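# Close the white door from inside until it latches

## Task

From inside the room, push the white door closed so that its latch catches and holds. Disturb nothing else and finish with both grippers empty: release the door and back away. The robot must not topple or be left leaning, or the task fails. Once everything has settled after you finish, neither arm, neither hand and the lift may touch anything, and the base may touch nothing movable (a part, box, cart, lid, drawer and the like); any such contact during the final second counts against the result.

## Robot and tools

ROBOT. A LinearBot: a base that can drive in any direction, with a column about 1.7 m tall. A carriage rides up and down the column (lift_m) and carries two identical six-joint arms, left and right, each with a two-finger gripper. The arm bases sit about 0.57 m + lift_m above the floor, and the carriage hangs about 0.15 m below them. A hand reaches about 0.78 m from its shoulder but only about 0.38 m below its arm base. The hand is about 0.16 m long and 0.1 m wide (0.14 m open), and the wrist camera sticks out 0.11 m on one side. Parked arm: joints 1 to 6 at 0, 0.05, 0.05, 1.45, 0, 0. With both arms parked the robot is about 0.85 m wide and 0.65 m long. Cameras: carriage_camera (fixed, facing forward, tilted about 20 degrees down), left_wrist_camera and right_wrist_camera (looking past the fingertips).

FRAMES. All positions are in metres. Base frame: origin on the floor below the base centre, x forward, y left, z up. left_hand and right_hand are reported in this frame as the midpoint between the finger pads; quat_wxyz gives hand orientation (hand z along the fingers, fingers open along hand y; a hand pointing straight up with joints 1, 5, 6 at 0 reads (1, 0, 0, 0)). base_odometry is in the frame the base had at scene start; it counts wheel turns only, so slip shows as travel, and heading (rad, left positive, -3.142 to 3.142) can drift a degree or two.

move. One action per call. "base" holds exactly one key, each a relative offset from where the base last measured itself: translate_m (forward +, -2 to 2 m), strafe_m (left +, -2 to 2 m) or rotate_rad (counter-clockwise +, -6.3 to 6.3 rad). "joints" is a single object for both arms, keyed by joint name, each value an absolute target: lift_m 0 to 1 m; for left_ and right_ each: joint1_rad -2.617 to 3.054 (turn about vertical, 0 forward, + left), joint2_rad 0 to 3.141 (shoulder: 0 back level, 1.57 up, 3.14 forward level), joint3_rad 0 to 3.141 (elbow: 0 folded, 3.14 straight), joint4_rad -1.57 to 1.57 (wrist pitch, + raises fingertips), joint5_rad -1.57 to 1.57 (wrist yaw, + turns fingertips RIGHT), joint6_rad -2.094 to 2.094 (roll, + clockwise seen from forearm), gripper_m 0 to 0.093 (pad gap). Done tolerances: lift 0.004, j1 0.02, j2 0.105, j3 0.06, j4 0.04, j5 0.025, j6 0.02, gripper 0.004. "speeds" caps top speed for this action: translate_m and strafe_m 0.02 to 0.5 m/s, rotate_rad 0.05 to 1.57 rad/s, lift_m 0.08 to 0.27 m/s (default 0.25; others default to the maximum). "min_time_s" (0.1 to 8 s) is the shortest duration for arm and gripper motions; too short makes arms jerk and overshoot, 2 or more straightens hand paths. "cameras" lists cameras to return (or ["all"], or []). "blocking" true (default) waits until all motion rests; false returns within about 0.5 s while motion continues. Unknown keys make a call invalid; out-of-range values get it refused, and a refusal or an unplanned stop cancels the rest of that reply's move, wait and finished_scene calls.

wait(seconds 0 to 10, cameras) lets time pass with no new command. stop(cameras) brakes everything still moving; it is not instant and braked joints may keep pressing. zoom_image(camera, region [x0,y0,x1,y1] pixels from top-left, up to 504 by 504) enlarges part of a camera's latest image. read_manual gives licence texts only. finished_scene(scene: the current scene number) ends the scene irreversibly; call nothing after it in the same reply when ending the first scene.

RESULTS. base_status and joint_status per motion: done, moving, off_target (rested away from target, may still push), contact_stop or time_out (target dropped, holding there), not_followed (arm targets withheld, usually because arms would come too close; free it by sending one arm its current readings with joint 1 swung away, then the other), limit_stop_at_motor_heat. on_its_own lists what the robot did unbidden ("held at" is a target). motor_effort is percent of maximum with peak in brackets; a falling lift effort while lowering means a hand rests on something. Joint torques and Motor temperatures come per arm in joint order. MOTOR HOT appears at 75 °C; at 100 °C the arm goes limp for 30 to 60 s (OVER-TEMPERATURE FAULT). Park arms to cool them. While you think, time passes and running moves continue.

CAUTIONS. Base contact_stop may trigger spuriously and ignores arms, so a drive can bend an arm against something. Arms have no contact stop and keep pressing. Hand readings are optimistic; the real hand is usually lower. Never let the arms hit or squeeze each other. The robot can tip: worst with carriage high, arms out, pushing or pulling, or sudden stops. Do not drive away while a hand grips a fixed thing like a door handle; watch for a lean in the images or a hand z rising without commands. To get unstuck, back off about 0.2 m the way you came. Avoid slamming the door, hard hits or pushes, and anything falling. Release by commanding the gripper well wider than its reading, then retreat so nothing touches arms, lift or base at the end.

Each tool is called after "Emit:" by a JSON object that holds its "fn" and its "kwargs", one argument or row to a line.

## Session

One slow push suffices.

Emit:
{"fn": "move", "kwargs": {

}}

Scene clock: 0.00 s.
Joint torques (N m): no reading
Motor temperatures (°C): left_arm=[30 33 37 30 28 30 27] | right_arm=[31 33 34 30 29 29 31]
base_odometry: x=+0.000 y=+0.000 heading=+0.000
base_status: not commanded
joint_positions: lift_m=+0.300 left_joint1_rad=-0.004 left_joint2_rad=+0.043 left_joint3_rad=+0.038 left_joint4_rad=+1.478 left_joint5_rad=-0.003 left_joint6_rad=-0.042 left_gripper_m=+0.09396 right_joint1_rad=-0.020 right_joint2_rad=+0.054 right_joint3_rad=+0.039 right_joint4_rad=+1.497 right_joint5_rad=+0.020 right_joint6_rad=+0.048 right_gripper_m=+0.09396
joint_status: not commanded
motor_effort: lift_m=+18 drive_wheels=+0
left_hand: x=+0.2411 y=+0.2976 z=+1.3111 quat_wxyz=(+0.999, -0.002, +0.049, -0.023) (m; base frame)
right_hand: x=+0.2395 y=-0.3011 z=+1.3116 quat_wxyz=(+0.999, +0.011, +0.044, +0.013) (m; base frame)
pictures: carriage_camera, left_wrist_camera, right_wrist_camera
Images, in order (width x height): carriage_camera 672x504, left_wrist_camera 672x504, right_wrist_camera 672x504.

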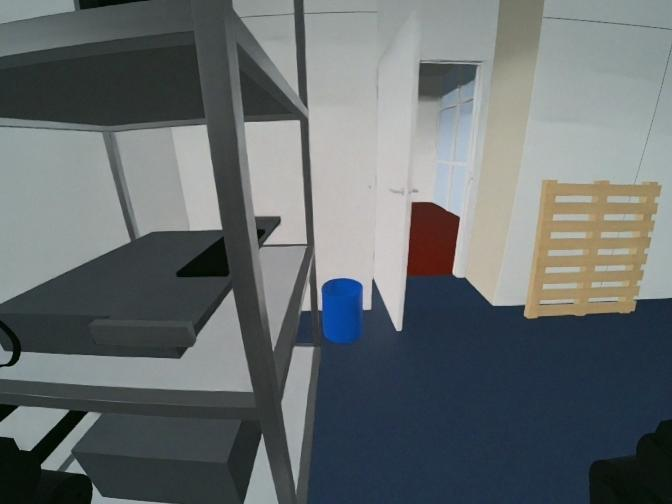

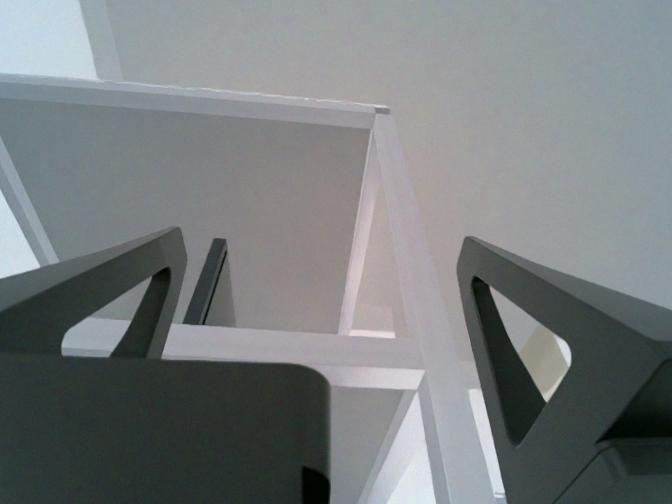

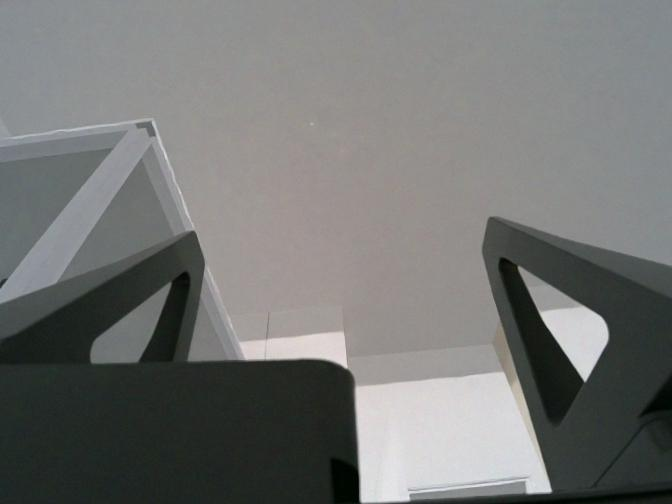

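Emit:
{"fn": "move", "kwargs": {
  "base": {"strafe_m": -0.58},
  "joints": {"lift_m": 0.44}
}}

Emit:
{"fn": "move", "kwargs": {
  "base": {"translate_m": 1.13},
  "joints": {"left_joint2_rad": 2.4, "left_joint3_rad": 1.7, "left_joint4_rad": 0.7, "left_joint1_rad": 0.0, "left_joint5_rad": 0, "left_joint6_rad": 0, "left_gripper_m": 0.0},
  "min_time_s": 2.5,
  "cameras": ["carriage_camera", "left_wrist_camera"]
}}

Scene clock: 31.07 s.
Joint torques (N m): left_arm=[-0.24 4.12 5.49 -0.17 0.12 0.05] | right_arm=[-0.18 3.95 5.78 -0.29 -0.1 -0.05]
move: done
base_odometry: x=-0.001 y=-0.580 heading=-0.001
base_status: done
joint_positions: lift_m=+0.440 left_joint1_rad=-0.003 left_joint2_rad=+0.043 left_joint3_rad=+0.038 left_joint4_rad=+1.478 left_joint5_rad=-0.003 left_joint6_rad=-0.042 left_gripper_m=+0.09396 right_joint1_rad=-0.019 right_joint2_rad=+0.054 right_joint3_rad=+0.039 right_joint4_rad=+1.497 right_joint5_rad=+0.020 right_joint6_rad=+0.048 right_gripper_m=+0.09396
joint_status: all done
motor_effort: lift_m=+17(21) drive_wheels=-2(20)
left_hand: x=+0.2411 y=+0.2976 z=+1.4512 quat_wxyz=(+0.999, -0.002, +0.049, -0.022) (m; base frame)
right_hand: x=+0.2395 y=-0.3011 z=+1.4517 quat_wxyz=(+0.999, +0.011, +0.044, +0.014) (m; base frame)
pictures: none

Scene clock: 35.63 s.
Joint torques (N m): left_arm=[0.21 -13.97 9.03 1.91 0.16 0.18] | right_arm=[-0.13 4.01 5.78 -0.28 -0.09 -0.05]
move: done
base_odometry: x=+1.129 y=-0.581 heading=-0.001
base_status: done
joint_positions: lift_m=+0.440 left_joint1_rad=-0.003 left_joint2_rad=+2.391 left_joint3_rad=+1.674 left_joint4_rad=+0.706 left_joint5_rad=-0.003 left_joint6_rad=-0.011 left_gripper_m=+0.00066 right_joint1_rad=-0.019 right_joint2_rad=+0.054 right_joint3_rad=+0.039 right_joint4_rad=+1.497 right_joint5_rad=+0.020 right_joint6_rad=+0.048 right_gripper_m=+0.09396
joint_status: all done
motor_effort: lift_m=+17(18) drive_wheels=-1(15)
left_hand: x=+0.9003 y=+0.2954 z=+1.1957 quat_wxyz=(+0.703, -0.004, +0.711, -0.004) (m; base frame)
right_hand: x=+0.2396 y=-0.3011 z=+1.4516 quat_wxyz=(+0.999, +0.011, +0.045, +0.014) (m; base frame)
pictures: carriage_camera, left_wrist_camera
Images, in order (width x height): carriage_camera 672x504, left_wrist_camera 672x504.

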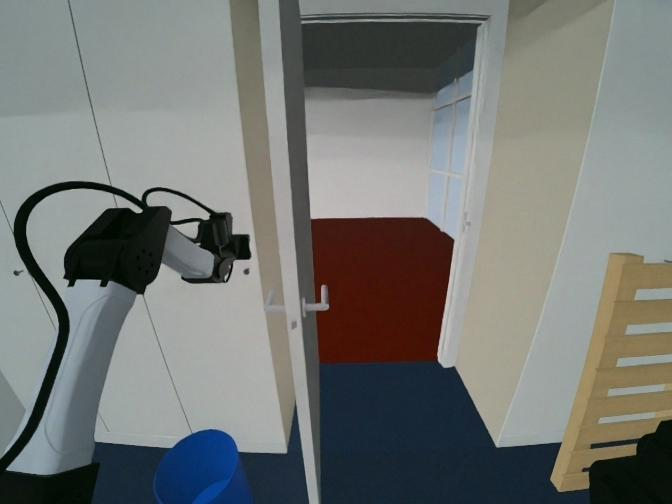

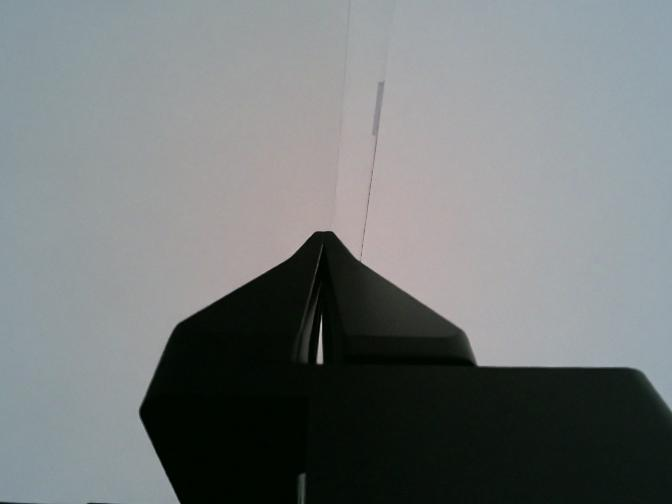

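Emit:
{"fn": "move", "kwargs": {
  "base": {"strafe_m": -0.29},
  "speeds": {"strafe_m": 0.2}
}}

Emit:
{"fn": "move", "kwargs": {
  "base": {"translate_m": 0.3},
  "speeds": {"translate_m": 0.25}
}}

Emit:
{"fn": "move", "kwargs": {
  "base": {"strafe_m": -0.13},
  "speeds": {"strafe_m": 0.2},
  "joints": {"left_joint1_rad": -0.35, "left_joint2_rad": 2.7, "left_joint3_rad": 2.35, "left_joint4_rad": 0.37, "left_joint5_rad": -0.2, "left_joint6_rad": 0},
  "min_time_s": 2,
  "cameras": ["carriage_camera", "left_wrist_camera"]
}}

Scene clock: 48.23 s.
Joint torques (N m): left_arm=[0.17 -14.06 9.1 1.93 0.22 0.05] | right_arm=[-0.31 4.04 5.79 -0.28 -0.09 -0.06]
Motor temperatures (°C): left_arm=[30 39 41 33 28 30 27] | right_arm=[30 34 35 30 29 29 31]
move: done
base_odometry: x=+1.129 y=-0.871 heading=-0.001
base_status: done
joint_positions: lift_m=+0.440 left_joint1_rad=-0.005 left_joint2_rad=+2.391 left_joint3_rad=+1.674 left_joint4_rad=+0.706 left_joint5_rad=-0.013 left_joint6_rad=-0.001 left_gripper_m=+0.00065 right_joint1_rad=-0.019 right_joint2_rad=+0.054 right_joint3_rad=+0.039 right_joint4_rad=+1.497 right_joint5_rad=+0.020 right_joint6_rad=+0.048 right_gripper_m=+0.09396
joint_status: not commanded
motor_effort: lift_m=+18(18) drive_wheels=+1(13)
left_hand: x=+0.9003 y=+0.2961 z=+1.1957 quat_wxyz=(+0.703, -0.003, +0.711, +0.003) (m; base frame)
right_hand: x=+0.2396 y=-0.3011 z=+1.4516 quat_wxyz=(+0.999, +0.011, +0.045, +0.014) (m; base frame)
pictures: none

Scene clock: 50.73 s.
Joint torques (N m): left_arm=[-0.43 -14.09 8.99 1.91 0.23 0.07] | right_arm=[-0.14 4.01 5.87 -0.24 -0.1 -0.05]
move: done
base_odometry: x=+1.429 y=-0.872 heading=-0.001
base_status: done
joint_positions: lift_m=+0.440 left_joint1_rad=+0.004 left_joint2_rad=+2.392 left_joint3_rad=+1.674 left_joint4_rad=+0.704 left_joint5_rad=-0.013 left_joint6_rad=-0.001 left_gripper_m=+0.00065 right_joint1_rad=-0.019 right_joint2_rad=+0.054 right_joint3_rad=+0.039 right_joint4_rad=+1.496 right_joint5_rad=+0.020 right_joint6_rad=+0.048 right_gripper_m=+0.09396
joint_status: not commanded
motor_effort: lift_m=+18(18) drive_wheels=-1(14)
left_hand: x=+0.9003 y=+0.3019 z=+1.1949 quat_wxyz=(+0.702, -0.006, +0.712, +0.006) (m; base frame)
right_hand: x=+0.2398 y=-0.3011 z=+1.4516 quat_wxyz=(+0.999, +0.011, +0.045, +0.014) (m; base frame)
pictures: none

Scene clock: 53.03 s.
Joint torques (N m): left_arm=[-0.39 -15.45 9.84 1.82 -0.11 0.14] | right_arm=[-0.28 3.97 5.83 -0.28 -0.11 -0.04]
move: done
base_odometry: x=+1.430 y=-1.002 heading=-0.001
base_status: done
joint_positions: lift_m=+0.440 left_joint1_rad=-0.345 left_joint2_rad=+2.683 left_joint3_rad=+2.320 left_joint4_rad=+0.383 left_joint5_rad=-0.185 left_joint6_rad=-0.008 left_gripper_m=+0.00064 right_joint1_rad=-0.019 right_joint2_rad=+0.054 right_joint3_rad=+0.039 right_joint4_rad=+1.496 right_joint5_rad=+0.020 right_joint6_rad=+0.048 right_gripper_m=+0.09396
joint_status: all done
motor_effort: lift_m=+18(18) drive_wheels=-1(16)
left_hand: x=+0.9337 y=+0.0729 z=+1.2250 quat_wxyz=(+0.711, +0.052, +0.698, -0.061) (m; base frame)
right_hand: x=+0.2398 y=-0.3011 z=+1.4516 quat_wxyz=(+0.999, +0.011, +0.045, +0.014) (m; base frame)
pictures: carriage_camera, left_wrist_camera
Images, in order (width x height): carriage_camera 672x504, left_wrist_camera 672x504.

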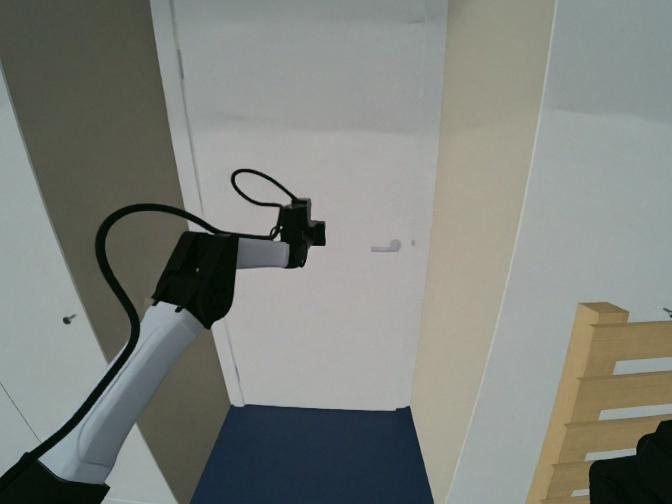

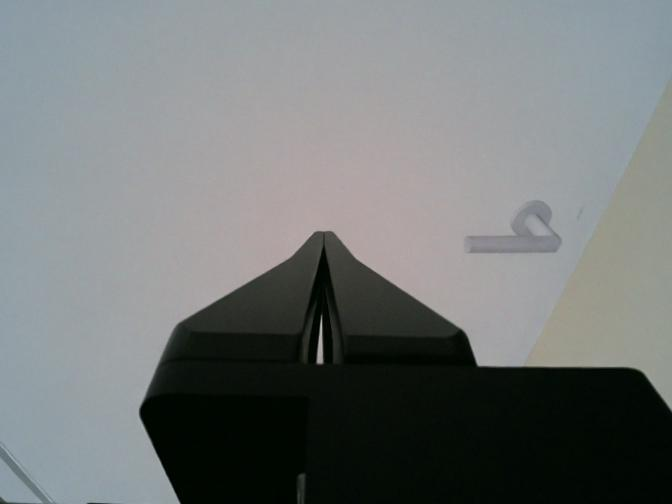

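Emit:
{"fn": "move", "kwargs": {
  "base": {"translate_m": 0.36},
  "speeds": {"translate_m": 0.18},
  "cameras": ["carriage_camera", "left_wrist_camera"]
}}

Scene clock: 68.23 s.
Joint torques (N m): left_arm=[6.52 -14.12 10.26 2.32 -0.12 0.14] | right_arm=[-0.16 4.03 5.82 -0.3 -0.1 -0.05]
Motor temperatures (°C): left_arm=[30 45 45 36 28 30 28] | right_arm=[30 34 36 30 29 29 31]
move: done
base_odometry: x=+1.789 y=-1.003 heading=-0.001
base_status: done
joint_positions: lift_m=+0.440 left_joint1_rad=-0.437 left_joint2_rad=+2.669 left_joint3_rad=+2.317 left_joint4_rad=+0.329 left_joint5_rad=-0.183 left_joint6_rad=-0.008 left_gripper_m=+0.00064 right_joint1_rad=-0.019 right_joint2_rad=+0.054 right_joint3_rad=+0.039 right_joint4_rad=+1.496 right_joint5_rad=+0.020 right_joint6_rad=+0.048 right_gripper_m=+0.09396
joint_status: not commanded
motor_effort: lift_m=+18(18) drive_wheels=+9(18)
left_hand: x=+0.9086 y=+0.0078 z=+1.2207 quat_wxyz=(+0.693, +0.089, +0.709, -0.090) (m; base frame)
right_hand: x=+0.2398 y=-0.3011 z=+1.4516 quat_wxyz=(+0.999, +0.011, +0.045, +0.014) (m; base frame)
pictures: carriage_camera, left_wrist_camera
Images, in order (width x height): carriage_camera 672x504, left_wrist_camera 672x504.

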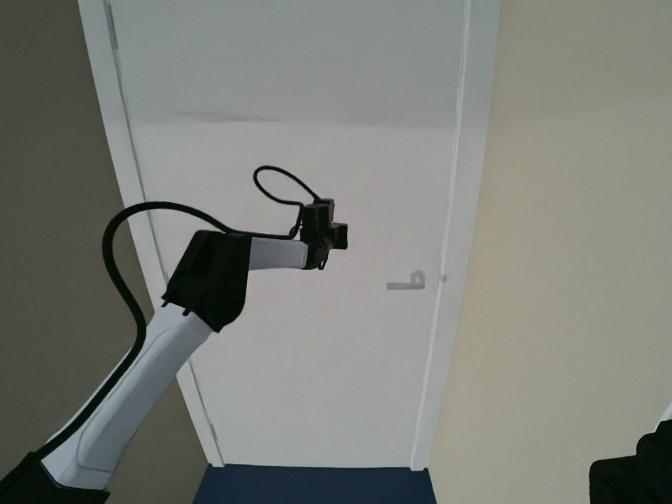

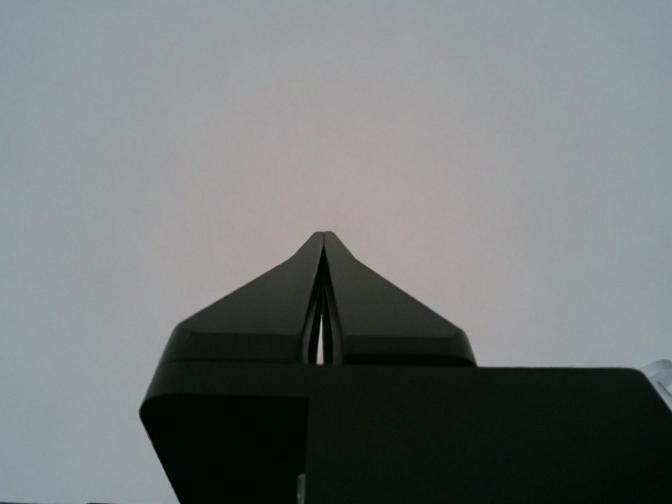

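Emit:
{"fn": "move", "kwargs": {
  "base": {"translate_m": 0.1},
  "speeds": {"translate_m": 0.15},
  "cameras": ["carriage_camera"]
}}

Scene clock: 77.63 s.
Joint torques (N m): left_arm=[13.2 -13.97 9.99 2.37 -7.28 0.08] | right_arm=[0.03 4.01 5.71 -0.28 -0.1 -0.04]
Motor temperatures (°C): left_arm=[32 50 47 39 31 30 28] | right_arm=[30 34 36 29 29 29 31]
move: done
base_odometry: x=+1.889 y=-1.003 heading=-0.001
base_status: done
joint_positions: lift_m=+0.440 left_joint1_rad=-0.522 left_joint2_rad=+2.669 left_joint3_rad=+2.317 left_joint4_rad=+0.318 left_joint5_rad=+0.442 left_joint6_rad=+0.000 left_gripper_m=+0.00063 right_joint1_rad=-0.019 right_joint2_rad=+0.054 right_joint3_rad=+0.039 right_joint4_rad=+1.496 right_joint5_rad=+0.020 right_joint6_rad=+0.048 right_gripper_m=+0.09396
joint_status: not commanded
motor_effort: lift_m=+18(18) drive_wheels=+7(22)
left_hand: x=+0.8166 y=-0.1350 z=+1.2185 quat_wxyz=(+0.614, +0.328, +0.638, -0.327) (m; base frame)
right_hand: x=+0.2398 y=-0.3011 z=+1.4516 quat_wxyz=(+0.999, +0.011, +0.045, +0.014) (m; base frame)
pictures: carriage_camera
Images, in order (width x height): carriage_camera 672x504.

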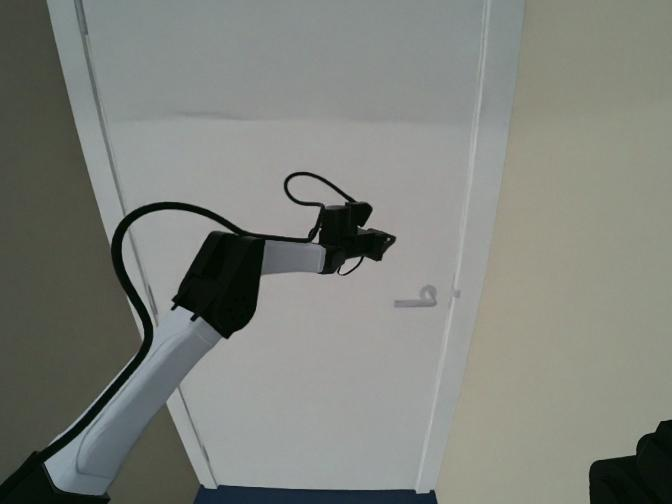

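Emit:
{"fn": "move", "kwargs": {
  "base": {"translate_m": -0.35},
  "speeds": {"translate_m": 0.3}
}}

Emit:
{"fn": "move", "kwargs": {
  "base": {"strafe_m": 0.17},
  "joints": {"left_joint1_rad": 0.0, "left_joint2_rad": 0.05, "left_joint3_rad": 0.05, "left_joint4_rad": 1.45, "left_joint5_rad": 0, "right_joint1_rad": 0.0, "right_joint2_rad": 2.7, "right_joint3_rad": 2.35, "right_joint4_rad": 0.37, "right_joint5_rad": 0, "right_joint6_rad": 0, "right_gripper_m": 0.0},
  "min_time_s": 2.5
}}

Emit:
{"fn": "move", "kwargs": {
  "base": {"translate_m": 0.3},
  "speeds": {"translate_m": 0.16},
  "cameras": ["all"]
}}

Scene clock: 91.47 s.
Joint torques (N m): left_arm=[0.18 -15.91 9.44 2.09 -0.09 0.05] | right_arm=[-0.13 3.95 5.79 -0.3 -0.1 -0.04]
Motor temperatures (°C): left_arm=[37 53 50 40 55 30 28] | right_arm=[30 34 36 29 29 29 31]
move: done
base_odometry: x=+1.539 y=-1.003 heading=-0.001
base_status: done
joint_positions: lift_m=+0.440 left_joint1_rad=-0.355 left_joint2_rad=+2.689 left_joint3_rad=+2.324 left_joint4_rad=+0.358 left_joint5_rad=-0.186 left_joint6_rad=+0.000 left_gripper_m=+0.00063 right_joint1_rad=-0.020 right_joint2_rad=+0.054 right_joint3_rad=+0.039 right_joint4_rad=+1.497 right_joint5_rad=+0.020 right_joint6_rad=+0.048 right_gripper_m=+0.09396
joint_status: not commanded
motor_effort: lift_m=+18(18) drive_wheels=+1(19)
left_hand: x=+0.9322 y=+0.0659 z=+1.2165 quat_wxyz=(+0.702, +0.060, +0.707, -0.059) (m; base frame)
right_hand: x=+0.2395 y=-0.3011 z=+1.4516 quat_wxyz=(+0.999, +0.011, +0.044, +0.014) (m; base frame)
pictures: none

Scene clock: 94.30 s.
Joint torques (N m): left_arm=[0.39 3.03 4.56 0.09 0.29 0.04] | right_arm=[0.83 -15.01 10.52 2.23 -0.22 -0.15]
move: done
base_odometry: x=+1.539 y=-0.833 heading=-0.001
base_status: done
joint_positions: lift_m=+0.440 left_joint1_rad=-0.007 left_joint2_rad=+0.057 left_joint3_rad=+0.057 left_joint4_rad=+1.434 left_joint5_rad=-0.015 left_joint6_rad=+0.000 left_gripper_m=+0.00063 right_joint1_rad=-0.010 right_joint2_rad=+2.688 right_joint3_rad=+2.322 right_joint4_rad=+0.376 right_joint5_rad=+0.013 right_joint6_rad=+0.009 right_gripper_m=+0.00010
joint_status: all done
motor_effort: lift_m=+18(18) drive_wheels=-1(12)
left_hand: x=+0.2504 y=+0.2995 z=+1.4550 quat_wxyz=(+0.998, -0.007, +0.068, -0.003) (m; base frame)
right_hand: x=+0.9706 y=-0.3071 z=+1.2209 quat_wxyz=(+0.711, +0.011, +0.703, -0.005) (m; base frame)
pictures: none

Scene clock: 96.63 s.
Joint torques (N m): left_arm=[0.02 3.56 5.33 -0.04 0.2 0.05] | right_arm=[-1.44 -0.76 12.75 6.93 -0.16 -0.14]
Motor temperatures (°C): left_arm=[36 52 48 38 50 30 28] | right_arm=[30 37 37 33 29 29 31]
move: contact_stop
base_odometry: x=+1.757 y=-0.833 heading=-0.005
base_status: translate_m contact_stop (by the wheels' count: +0.218 of +0.300)
joint_positions: lift_m=+0.440 left_joint1_rad=-0.001 left_joint2_rad=+0.052 left_joint3_rad=+0.050 left_joint4_rad=+1.448 left_joint5_rad=-0.006 left_joint6_rad=+0.000 left_gripper_m=+0.00063 right_joint1_rad=+0.014 right_joint2_rad=+2.533 right_joint3_rad=+2.300 right_joint4_rad=-0.052 right_joint5_rad=+0.003 right_joint6_rad=+0.008 right_gripper_m=+0.00010
joint_status: not commanded
motor_effort: lift_m=+17(19) drive_wheels=+22(93)
left_hand: x=+0.2477 y=+0.2982 z=+1.4535 quat_wxyz=(+0.998, -0.003, +0.063, -0.001) (m; base frame)
right_hand: x=+0.9419 y=-0.2878 z=+1.2171 quat_wxyz=(+0.599, -0.001, +0.800, +0.005) (m; base frame)
pictures: carriage_camera, left_wrist_camera, right_wrist_camera
Images, in order (width x height): carriage_camera 672x504, left_wrist_camera 672x504, right_wrist_camera 672x504.

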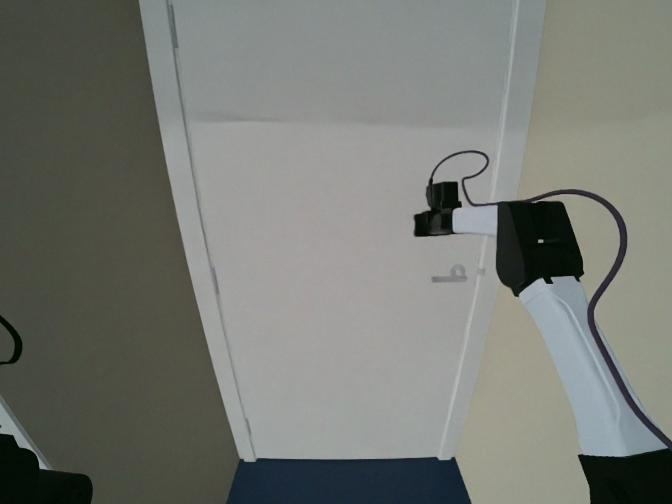

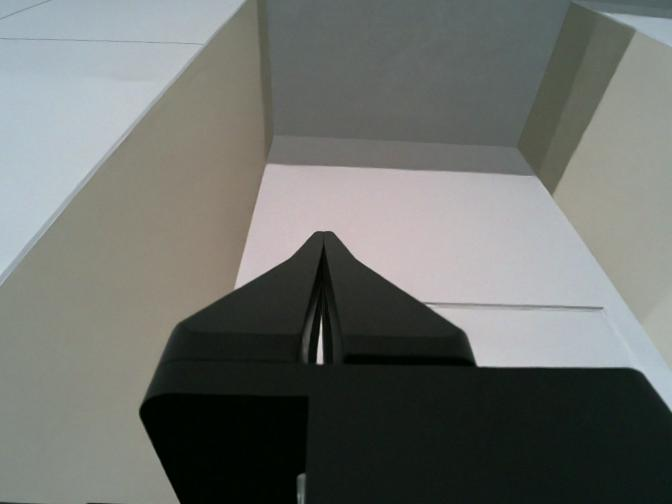

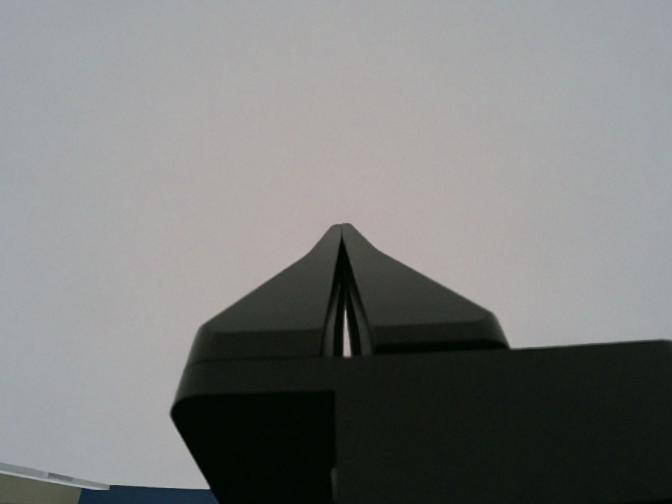

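Emit:
{"fn": "move", "kwargs": {
  "base": {"translate_m": -0.25},
  "speeds": {"translate_m": 0.3},
  "cameras": ["carriage_camera", "right_wrist_camera"]
}}

Emit:
{"fn": "zoom_image", "kwargs": {
  "camera": "right_wrist_camera",
  "region": [450, 60, 672, 340]
}}

Scene clock: 103.93 s.
Joint torques (N m): left_arm=[-0.01 3.58 5.37 -0.12 0.17 0.06] | right_arm=[-0.8 -16.23 10.25 2.4 -0.08 -0.14]
Motor temperatures (°C): left_arm=[35 48 47 36 45 30 28] | right_arm=[30 38 38 48 29 29 31]
move: done
base_odometry: x=+1.507 y=-0.831 heading=-0.005
base_status: done
joint_positions: lift_m=+0.440 left_joint1_rad=-0.001 left_joint2_rad=+0.052 left_joint3_rad=+0.050 left_joint4_rad=+1.448 left_joint5_rad=-0.006 left_joint6_rad=+0.000 left_gripper_m=+0.00063 right_joint1_rad=+0.007 right_joint2_rad=+2.700 right_joint3_rad=+2.326 right_joint4_rad=+0.362 right_joint5_rad=+0.001 right_joint6_rad=+0.008 right_gripper_m=+0.00010
joint_status: not commanded
motor_effort: lift_m=+17(18) drive_wheels=+2(19)
left_hand: x=+0.2476 y=+0.2982 z=+1.4535 quat_wxyz=(+0.998, -0.003, +0.063, -0.001) (m; base frame)
right_hand: x=+0.9718 y=-0.2916 z=+1.2099 quat_wxyz=(+0.702, +0.001, +0.712, +0.005) (m; base frame)
pictures: carriage_camera, right_wrist_camera
Images, in order (width x height): carriage_camera 672x504, right_wrist_camera 672x504.

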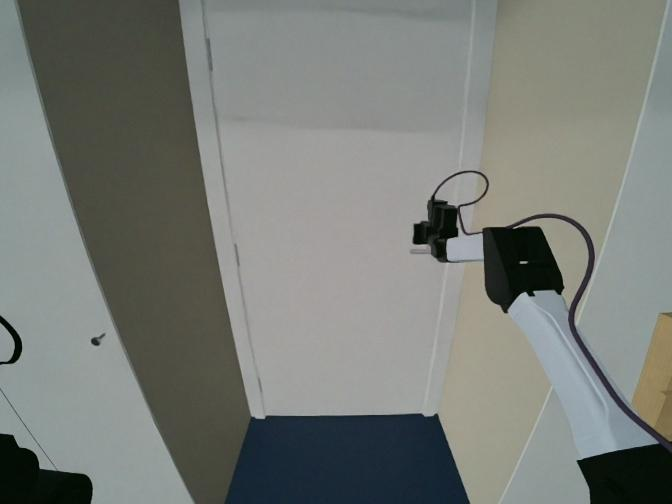

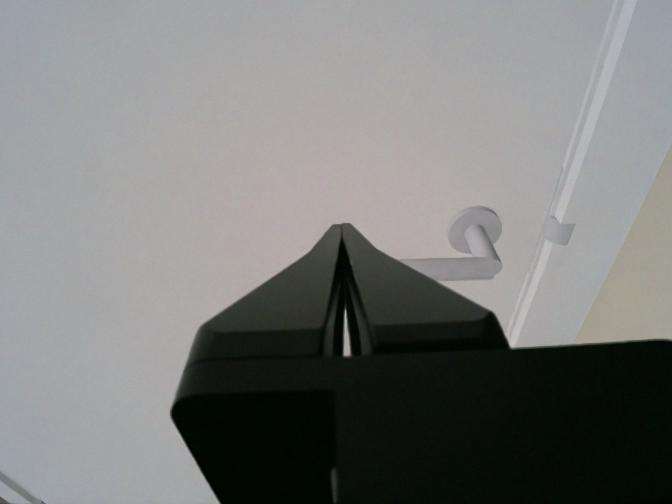

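Scaled by 1.800 from the camera's 672x504 image, which has a finer 960x720 frame.

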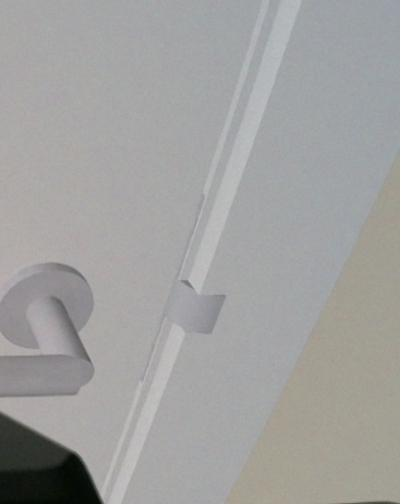

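Same as scene 1's finished state.

Emit:
{"fn": "finished_scene", "kwargs": {
  "scene": 2
}}

The scene is finished: the task was done.


## Next scene

The same job, from a new start.

Emit:
{"fn": "move", "kwargs": {

}}

Scene clock: 0.00 s.
Joint torques (N m): no reading
Motor temperatures (°C): left_arm=[30 33 35 29 28 30 27] | right_arm=[30 31 32 29 29 29 31]
base_odometry: x=+0.000 y=+0.000 heading=+0.000
base_status: not commanded
joint_positions: lift_m=+0.300 left_joint1_rad=-0.008 left_joint2_rad=+0.051 left_joint3_rad=+0.041 left_joint4_rad=+1.440 left_joint5_rad=+0.011 left_joint6_rad=+0.011 left_gripper_m=+0.09396 right_joint1_rad=+0.018 right_joint2_rad=+0.067 right_joint3_rad=+0.063 right_joint4_rad=+1.446 right_joint5_rad=+0.039 right_joint6_rad=-0.006 right_gripper_m=+0.09396
joint_status: not commanded
motor_effort: lift_m=+18 drive_wheels=+1
left_hand: x=+0.2522 y=+0.2949 z=+1.3106 quat_wxyz=(+0.997, +0.006, +0.071, +0.001) (m; base frame)
right_hand: x=+0.2488 y=-0.3033 z=+1.3166 quat_wxyz=(+0.998, +0.018, +0.064, +0.005) (m; base frame)
pictures: carriage_camera, left_wrist_camera, right_wrist_camera
Images, in order (width x height): carriage_camera 672x504, left_wrist_camera 672x504, right_wrist_camera 672x504.

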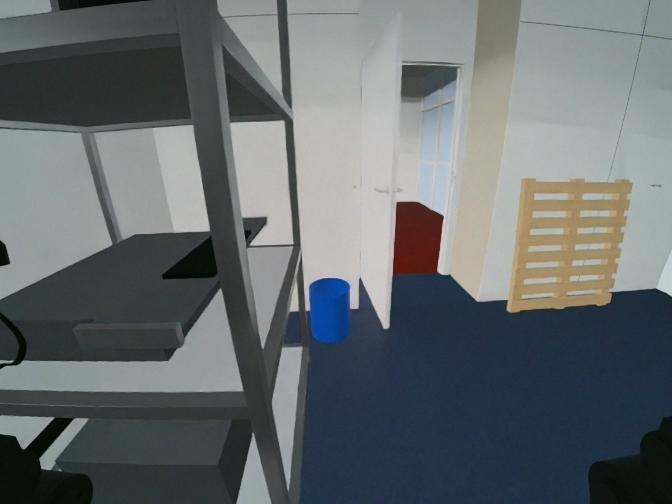

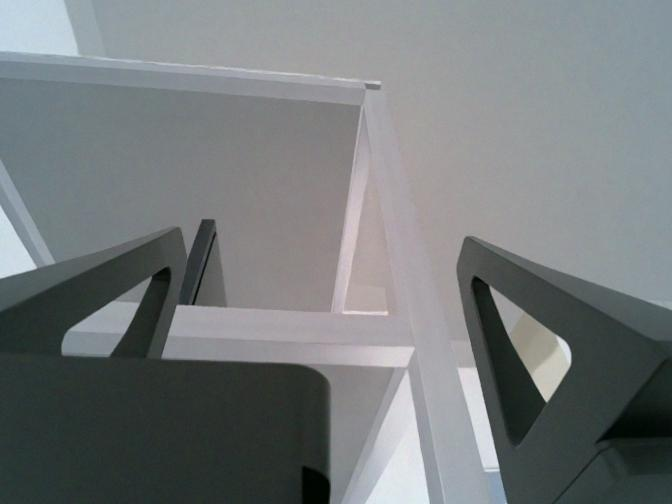

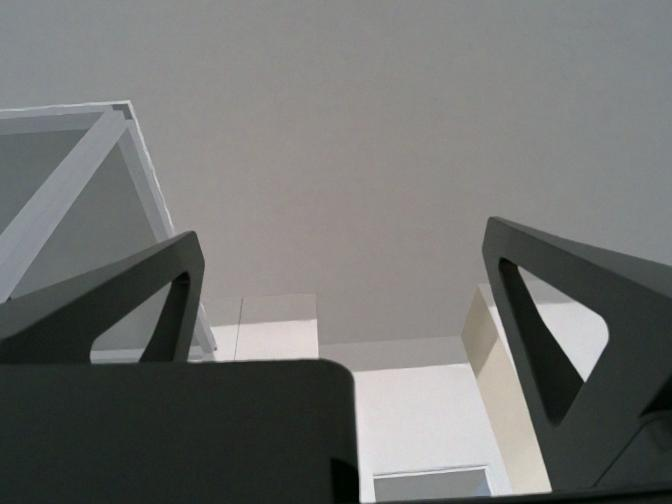

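Emit:
{"fn": "move", "kwargs": {
  "base": {"rotate_rad": 0.05},
  "joints": {"lift_m": 0.44}
}}

Emit:
{"fn": "move", "kwargs": {
  "base": {"strafe_m": -0.58}
}}

Emit:
{"fn": "move", "kwargs": {
  "base": {"translate_m": 1.13},
  "joints": {"left_joint2_rad": 2.4, "left_joint3_rad": 1.7, "left_joint4_rad": 0.7, "left_joint1_rad": 0.0, "left_joint5_rad": 0, "left_joint6_rad": 0, "left_gripper_m": 0.0},
  "min_time_s": 2.5,
  "cameras": ["carriage_camera", "left_wrist_camera"]
}}

Scene clock: 41.50 s.
Joint torques (N m): left_arm=[-0.09 4 5.63 -0.11 0.1 0.05] | right_arm=[-0.12 3.84 6.04 -0.19 -0.11 -0.06]
move: done
base_odometry: x=+0.000 y=+0.000 heading=+0.050
base_status: done
joint_positions: lift_m=+0.440 left_joint1_rad=-0.008 left_joint2_rad=+0.051 left_joint3_rad=+0.041 left_joint4_rad=+1.440 left_joint5_rad=+0.011 left_joint6_rad=+0.011 left_gripper_m=+0.09396 right_joint1_rad=+0.018 right_joint2_rad=+0.067 right_joint3_rad=+0.063 right_joint4_rad=+1.446 right_joint5_rad=+0.039 right_joint6_rad=-0.006 right_gripper_m=+0.09396
joint_status: all done
motor_effort: lift_m=+18(22) drive_wheels=-2(7)
left_hand: x=+0.2522 y=+0.2949 z=+1.4507 quat_wxyz=(+0.997, +0.006, +0.071, +0.001) (m; base frame)
right_hand: x=+0.2489 y=-0.3033 z=+1.4566 quat_wxyz=(+0.998, +0.018, +0.065, +0.005) (m; base frame)
pictures: none

Scene clock: 44.93 s.
Joint torques (N m): left_arm=[-0.12 3.84 5.64 -0.09 0.09 0.04] | right_arm=[-0.2 3.88 6.09 -0.2 -0.1 -0.05]
move: done
base_odometry: x=+0.028 y=-0.579 heading=+0.049
base_status: done
joint_positions: lift_m=+0.440 left_joint1_rad=-0.007 left_joint2_rad=+0.051 left_joint3_rad=+0.041 left_joint4_rad=+1.440 left_joint5_rad=+0.011 left_joint6_rad=+0.011 left_gripper_m=+0.09396 right_joint1_rad=+0.019 right_joint2_rad=+0.067 right_joint3_rad=+0.063 right_joint4_rad=+1.446 right_joint5_rad=+0.039 right_joint6_rad=-0.006 right_gripper_m=+0.09396
joint_status: not commanded
motor_effort: lift_m=+17(18) drive_wheels=-2(18)
left_hand: x=+0.2522 y=+0.2949 z=+1.4507 quat_wxyz=(+0.997, +0.006, +0.071, +0.001) (m; base frame)
right_hand: x=+0.2489 y=-0.3032 z=+1.4566 quat_wxyz=(+0.998, +0.018, +0.065, +0.005) (m; base frame)
pictures: none

Scene clock: 49.50 s.
Joint torques (N m): left_arm=[0.46 -14.01 9.17 1.94 -0.06 -0.07] | right_arm=[-0.21 3.78 6.12 -0.22 -0.1 -0.05]
move: done
base_odometry: x=+1.157 y=-0.525 heading=+0.049
base_status: done
joint_positions: lift_m=+0.440 left_joint1_rad=-0.007 left_joint2_rad=+2.392 left_joint3_rad=+1.673 left_joint4_rad=+0.704 left_joint5_rad=+0.011 left_joint6_rad=+0.010 left_gripper_m=+0.00066 right_joint1_rad=+0.019 right_joint2_rad=+0.067 right_joint3_rad=+0.063 right_joint4_rad=+1.446 right_joint5_rad=+0.039 right_joint6_rad=-0.006 right_gripper_m=+0.09396
joint_status: all done
motor_effort: lift_m=+17(18) drive_wheels=-1(16)
left_hand: x=+0.9003 y=+0.2901 z=+1.1939 quat_wxyz=(+0.702, +0.010, +0.712, -0.003) (m; base frame)
right_hand: x=+0.2490 y=-0.3032 z=+1.4566 quat_wxyz=(+0.998, +0.018, +0.065, +0.005) (m; base frame)
pictures: carriage_camera, left_wrist_camera
Images, in order (width x height): carriage_camera 672x504, left_wrist_camera 672x504.

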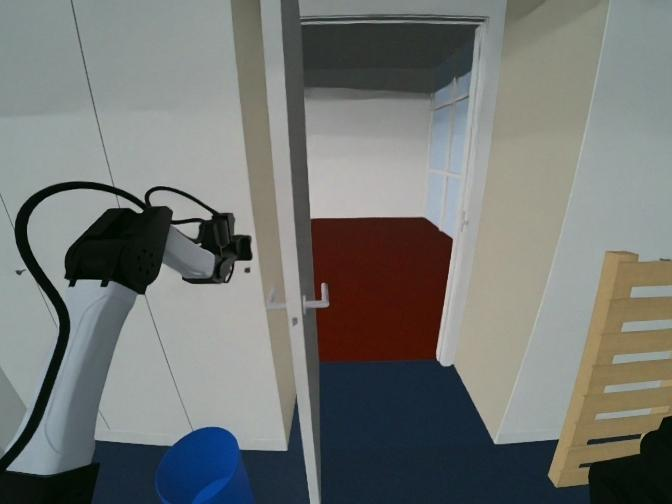

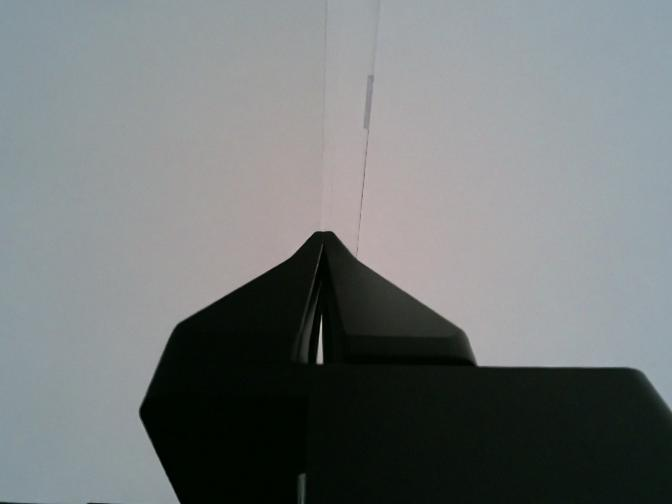

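Emit:
{"fn": "move", "kwargs": {
  "base": {"strafe_m": -0.27},
  "speeds": {"strafe_m": 0.2}
}}

Emit:
{"fn": "move", "kwargs": {
  "base": {"translate_m": 0.34},
  "speeds": {"translate_m": 0.25}
}}

Emit:
{"fn": "move", "kwargs": {
  "joints": {"left_joint1_rad": -0.55, "left_joint2_rad": 2.7, "left_joint3_rad": 2.35, "left_joint4_rad": 0.37, "left_joint5_rad": -0.1, "left_joint6_rad": 0},
  "min_time_s": 1.8,
  "cameras": ["carriage_camera"]
}}

Scene clock: 58.90 s.
Joint torques (N m): left_arm=[0.32 -13.9 8.98 1.97 0.27 -0.02] | right_arm=[-0.06 3.82 6.01 -0.18 -0.11 -0.05]
Motor temperatures (°C): left_arm=[30 39 39 32 28 30 27] | right_arm=[30 33 34 29 29 29 31]
move: done
base_odometry: x=+1.170 y=-0.794 heading=+0.049
base_status: done
joint_positions: lift_m=+0.440 left_joint1_rad=-0.006 left_joint2_rad=+2.392 left_joint3_rad=+1.673 left_joint4_rad=+0.703 left_joint5_rad=-0.013 left_joint6_rad=+0.006 left_gripper_m=+0.00065 right_joint1_rad=+0.019 right_joint2_rad=+0.067 right_joint3_rad=+0.063 right_joint4_rad=+1.446 right_joint5_rad=+0.039 right_joint6_rad=-0.006 right_gripper_m=+0.09396
joint_status: not commanded
motor_effort: lift_m=+17(18) drive_wheels=-1(11)
left_hand: x=+0.9003 y=+0.2956 z=+1.1937 quat_wxyz=(+0.701, -0.001, +0.713, +0.005) (m; base frame)
right_hand: x=+0.2490 y=-0.3032 z=+1.4566 quat_wxyz=(+0.998, +0.018, +0.065, +0.005) (m; base frame)
pictures: none

Scene clock: 61.67 s.
Joint torques (N m): left_arm=[-0.95 -14.01 9.06 1.98 0.25 0.01] | right_arm=[-0.17 3.85 6.08 -0.21 -0.09 -0.05]
move: done
base_odometry: x=+1.510 y=-0.778 heading=+0.049
base_status: done
joint_positions: lift_m=+0.440 left_joint1_rad=+0.011 left_joint2_rad=+2.392 left_joint3_rad=+1.673 left_joint4_rad=+0.702 left_joint5_rad=-0.015 left_joint6_rad=+0.004 left_gripper_m=+0.00065 right_joint1_rad=+0.019 right_joint2_rad=+0.067 right_joint3_rad=+0.063 right_joint4_rad=+1.446 right_joint5_rad=+0.039 right_joint6_rad=-0.006 right_gripper_m=+0.09396
joint_status: not commanded
motor_effort: lift_m=+18(18) drive_wheels=-3(15)
left_hand: x=+0.9002 y=+0.3075 z=+1.1935 quat_wxyz=(+0.701, -0.008, +0.713, +0.011) (m; base frame)
right_hand: x=+0.2490 y=-0.3032 z=+1.4566 quat_wxyz=(+0.998, +0.018, +0.065, +0.005) (m; base frame)
pictures: none

Scene clock: 63.80 s.
Joint torques (N m): left_arm=[-0.06 -15.43 9.77 1.88 0.18 0.12] | right_arm=[-0.09 3.86 6.08 -0.2 -0.1 -0.05]
move: done
base_odometry: x=+1.510 y=-0.778 heading=+0.049
base_status: not commanded
joint_positions: lift_m=+0.440 left_joint1_rad=-0.550 left_joint2_rad=+2.685 left_joint3_rad=+2.320 left_joint4_rad=+0.381 left_joint5_rad=-0.105 left_joint6_rad=-0.009 left_gripper_m=+0.00064 right_joint1_rad=+0.019 right_joint2_rad=+0.067 right_joint3_rad=+0.063 right_joint4_rad=+1.446 right_joint5_rad=+0.039 right_joint6_rad=-0.006 right_gripper_m=+0.09396
joint_status: all done
motor_effort: lift_m=+18(18) drive_wheels=+4(6)
left_hand: x=+0.8678 y=-0.0812 z=+1.2231 quat_wxyz=(+0.694, +0.151, +0.685, -0.161) (m; base frame)
right_hand: x=+0.2490 y=-0.3032 z=+1.4566 quat_wxyz=(+0.998, +0.018, +0.065, +0.005) (m; base frame)
pictures: carriage_camera
Images, in order (width x height): carriage_camera 672x504.

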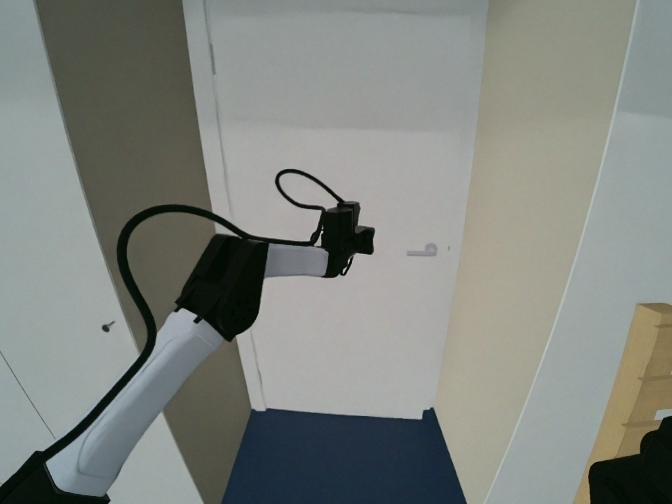

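Emit:
{"fn": "move", "kwargs": {
  "joints": {"left_joint1_rad": 0.0, "left_joint2_rad": 0.05, "left_joint3_rad": 0.05, "left_joint4_rad": 1.45, "left_joint5_rad": 0, "right_joint1_rad": 0.0, "right_joint2_rad": 2.7, "right_joint3_rad": 2.35, "right_joint4_rad": 0.37, "right_joint5_rad": 0, "right_joint6_rad": 0, "right_gripper_m": 0.0},
  "min_time_s": 2.3
}}

Emit:
{"fn": "move", "kwargs": {
  "base": {"translate_m": 0.36},
  "speeds": {"translate_m": 0.16},
  "cameras": ["carriage_camera"]
}}

Scene clock: 74.17 s.
Joint torques (N m): left_arm=[0.42 2.92 4.55 0.06 0.25 0.13] | right_arm=[-0.79 -15.06 10.89 2.14 -0.21 0.02]
Motor temperatures (°C): left_arm=[30 45 41 34 28 30 28] | right_arm=[30 34 35 29 29 29 31]
move: done
base_odometry: x=+1.510 y=-0.778 heading=+0.049
base_status: not commanded
joint_positions: lift_m=+0.440 left_joint1_rad=-0.006 left_joint2_rad=+0.057 left_joint3_rad=+0.057 left_joint4_rad=+1.434 left_joint5_rad=-0.015 left_joint6_rad=-0.009 left_gripper_m=+0.00064 right_joint1_rad=+0.007 right_joint2_rad=+2.689 right_joint3_rad=+2.321 right_joint4_rad=+0.375 right_joint5_rad=+0.014 right_joint6_rad=-0.006 right_gripper_m=+0.00010
joint_status: all done
motor_effort: lift_m=+18(18) drive_wheels=+4(6)
left_hand: x=+0.2505 y=+0.2996 z=+1.4549 quat_wxyz=(+0.998, -0.008, +0.069, -0.007) (m; base frame)
right_hand: x=+0.9707 y=-0.2939 z=+1.2195 quat_wxyz=(+0.710, +0.000, +0.704, -0.005) (m; base frame)
pictures: none

Scene clock: 77.27 s.
Joint torques (N m): left_arm=[-0.03 3.49 5.14 -0.06 0.22 0.13] | right_arm=[-1.03 -1.58 13.68 6.43 0.82 0.02]
move: contact_stop
base_odometry: x=+1.811 y=-0.764 heading=+0.045
base_status: translate_m contact_stop (by the wheels' count: +0.302 of +0.360)
joint_positions: lift_m=+0.440 left_joint1_rad=-0.001 left_joint2_rad=+0.051 left_joint3_rad=+0.049 left_joint4_rad=+1.446 left_joint5_rad=-0.007 left_joint6_rad=-0.009 left_gripper_m=+0.00064 right_joint1_rad=+0.009 right_joint2_rad=+2.542 right_joint3_rad=+2.293 right_joint4_rad=-0.015 right_joint5_rad=-0.098 right_joint6_rad=-0.006 right_gripper_m=+0.00010
joint_status: not commanded
motor_effort: lift_m=+17(19) drive_wheels=+19(90)
left_hand: x=+0.2482 y=+0.2984 z=+1.4531 quat_wxyz=(+0.998, -0.004, +0.064, -0.005) (m; base frame)
right_hand: x=+0.9438 y=-0.2734 z=+1.2161 quat_wxyz=(+0.607, -0.036, +0.793, +0.040) (m; base frame)
pictures: carriage_camera
Images, in order (width x height): carriage_camera 672x504.

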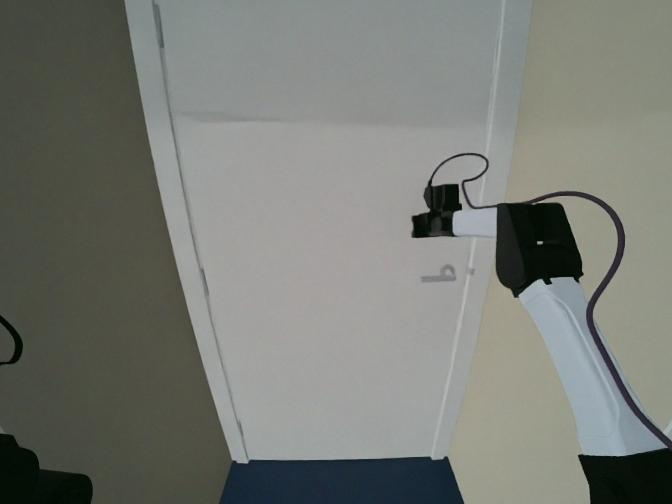

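Emit:
{"fn": "move", "kwargs": {
  "base": {"translate_m": -0.2},
  "speeds": {"translate_m": 0.3},
  "cameras": ["right_wrist_camera"]
}}

Emit:
{"fn": "zoom_image", "kwargs": {
  "camera": "right_wrist_camera",
  "region": [450, 60, 672, 340]
}}

Scene clock: 83.90 s.
Joint torques (N m): left_arm=[-0.08 3.63 5.37 -0.03 0.19 0.13] | right_arm=[-0.4 -15.82 10.82 2.34 0.07 0.01]
Motor temperatures (°C): left_arm=[30 42 41 33 28 30 28] | right_arm=[30 37 38 43 30 29 31]
move: done
base_odometry: x=+1.612 y=-0.773 heading=+0.046
base_status: done
joint_positions: lift_m=+0.440 left_joint1_rad=-0.001 left_joint2_rad=+0.051 left_joint3_rad=+0.049 left_joint4_rad=+1.447 left_joint5_rad=-0.007 left_joint6_rad=-0.009 left_gripper_m=+0.00064 right_joint1_rad=+0.004 right_joint2_rad=+2.698 right_joint3_rad=+2.323 right_joint4_rad=+0.362 right_joint5_rad=-0.013 right_joint6_rad=-0.006 right_gripper_m=+0.00010
joint_status: not commanded
motor_effort: lift_m=+17(18) drive_wheels=-3(15)
left_hand: x=+0.2479 y=+0.2983 z=+1.4531 quat_wxyz=(+0.998, -0.004, +0.063, -0.005) (m; base frame)
right_hand: x=+0.9715 y=-0.2921 z=+1.2105 quat_wxyz=(+0.703, -0.008, +0.712, +0.004) (m; base frame)
pictures: right_wrist_camera
Images, in order (width x height): right_wrist_camera 672x504.

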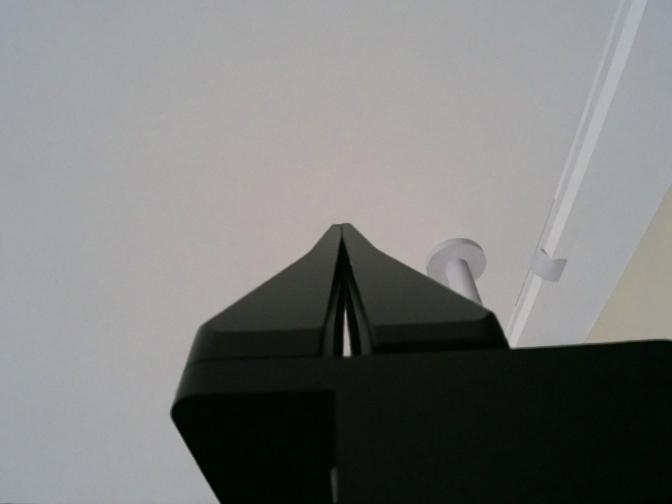

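Scaled by 1.800 from the camera's 672x504 image, which has a finer 960x720 frame.

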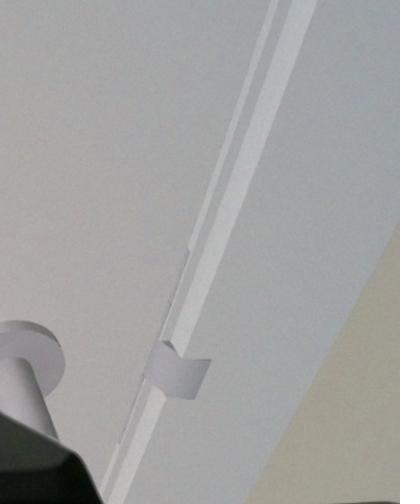

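Emit:
{"fn": "finished_scene", "kwargs": {
  "scene": 3
}}

The scene is finished: the task was done.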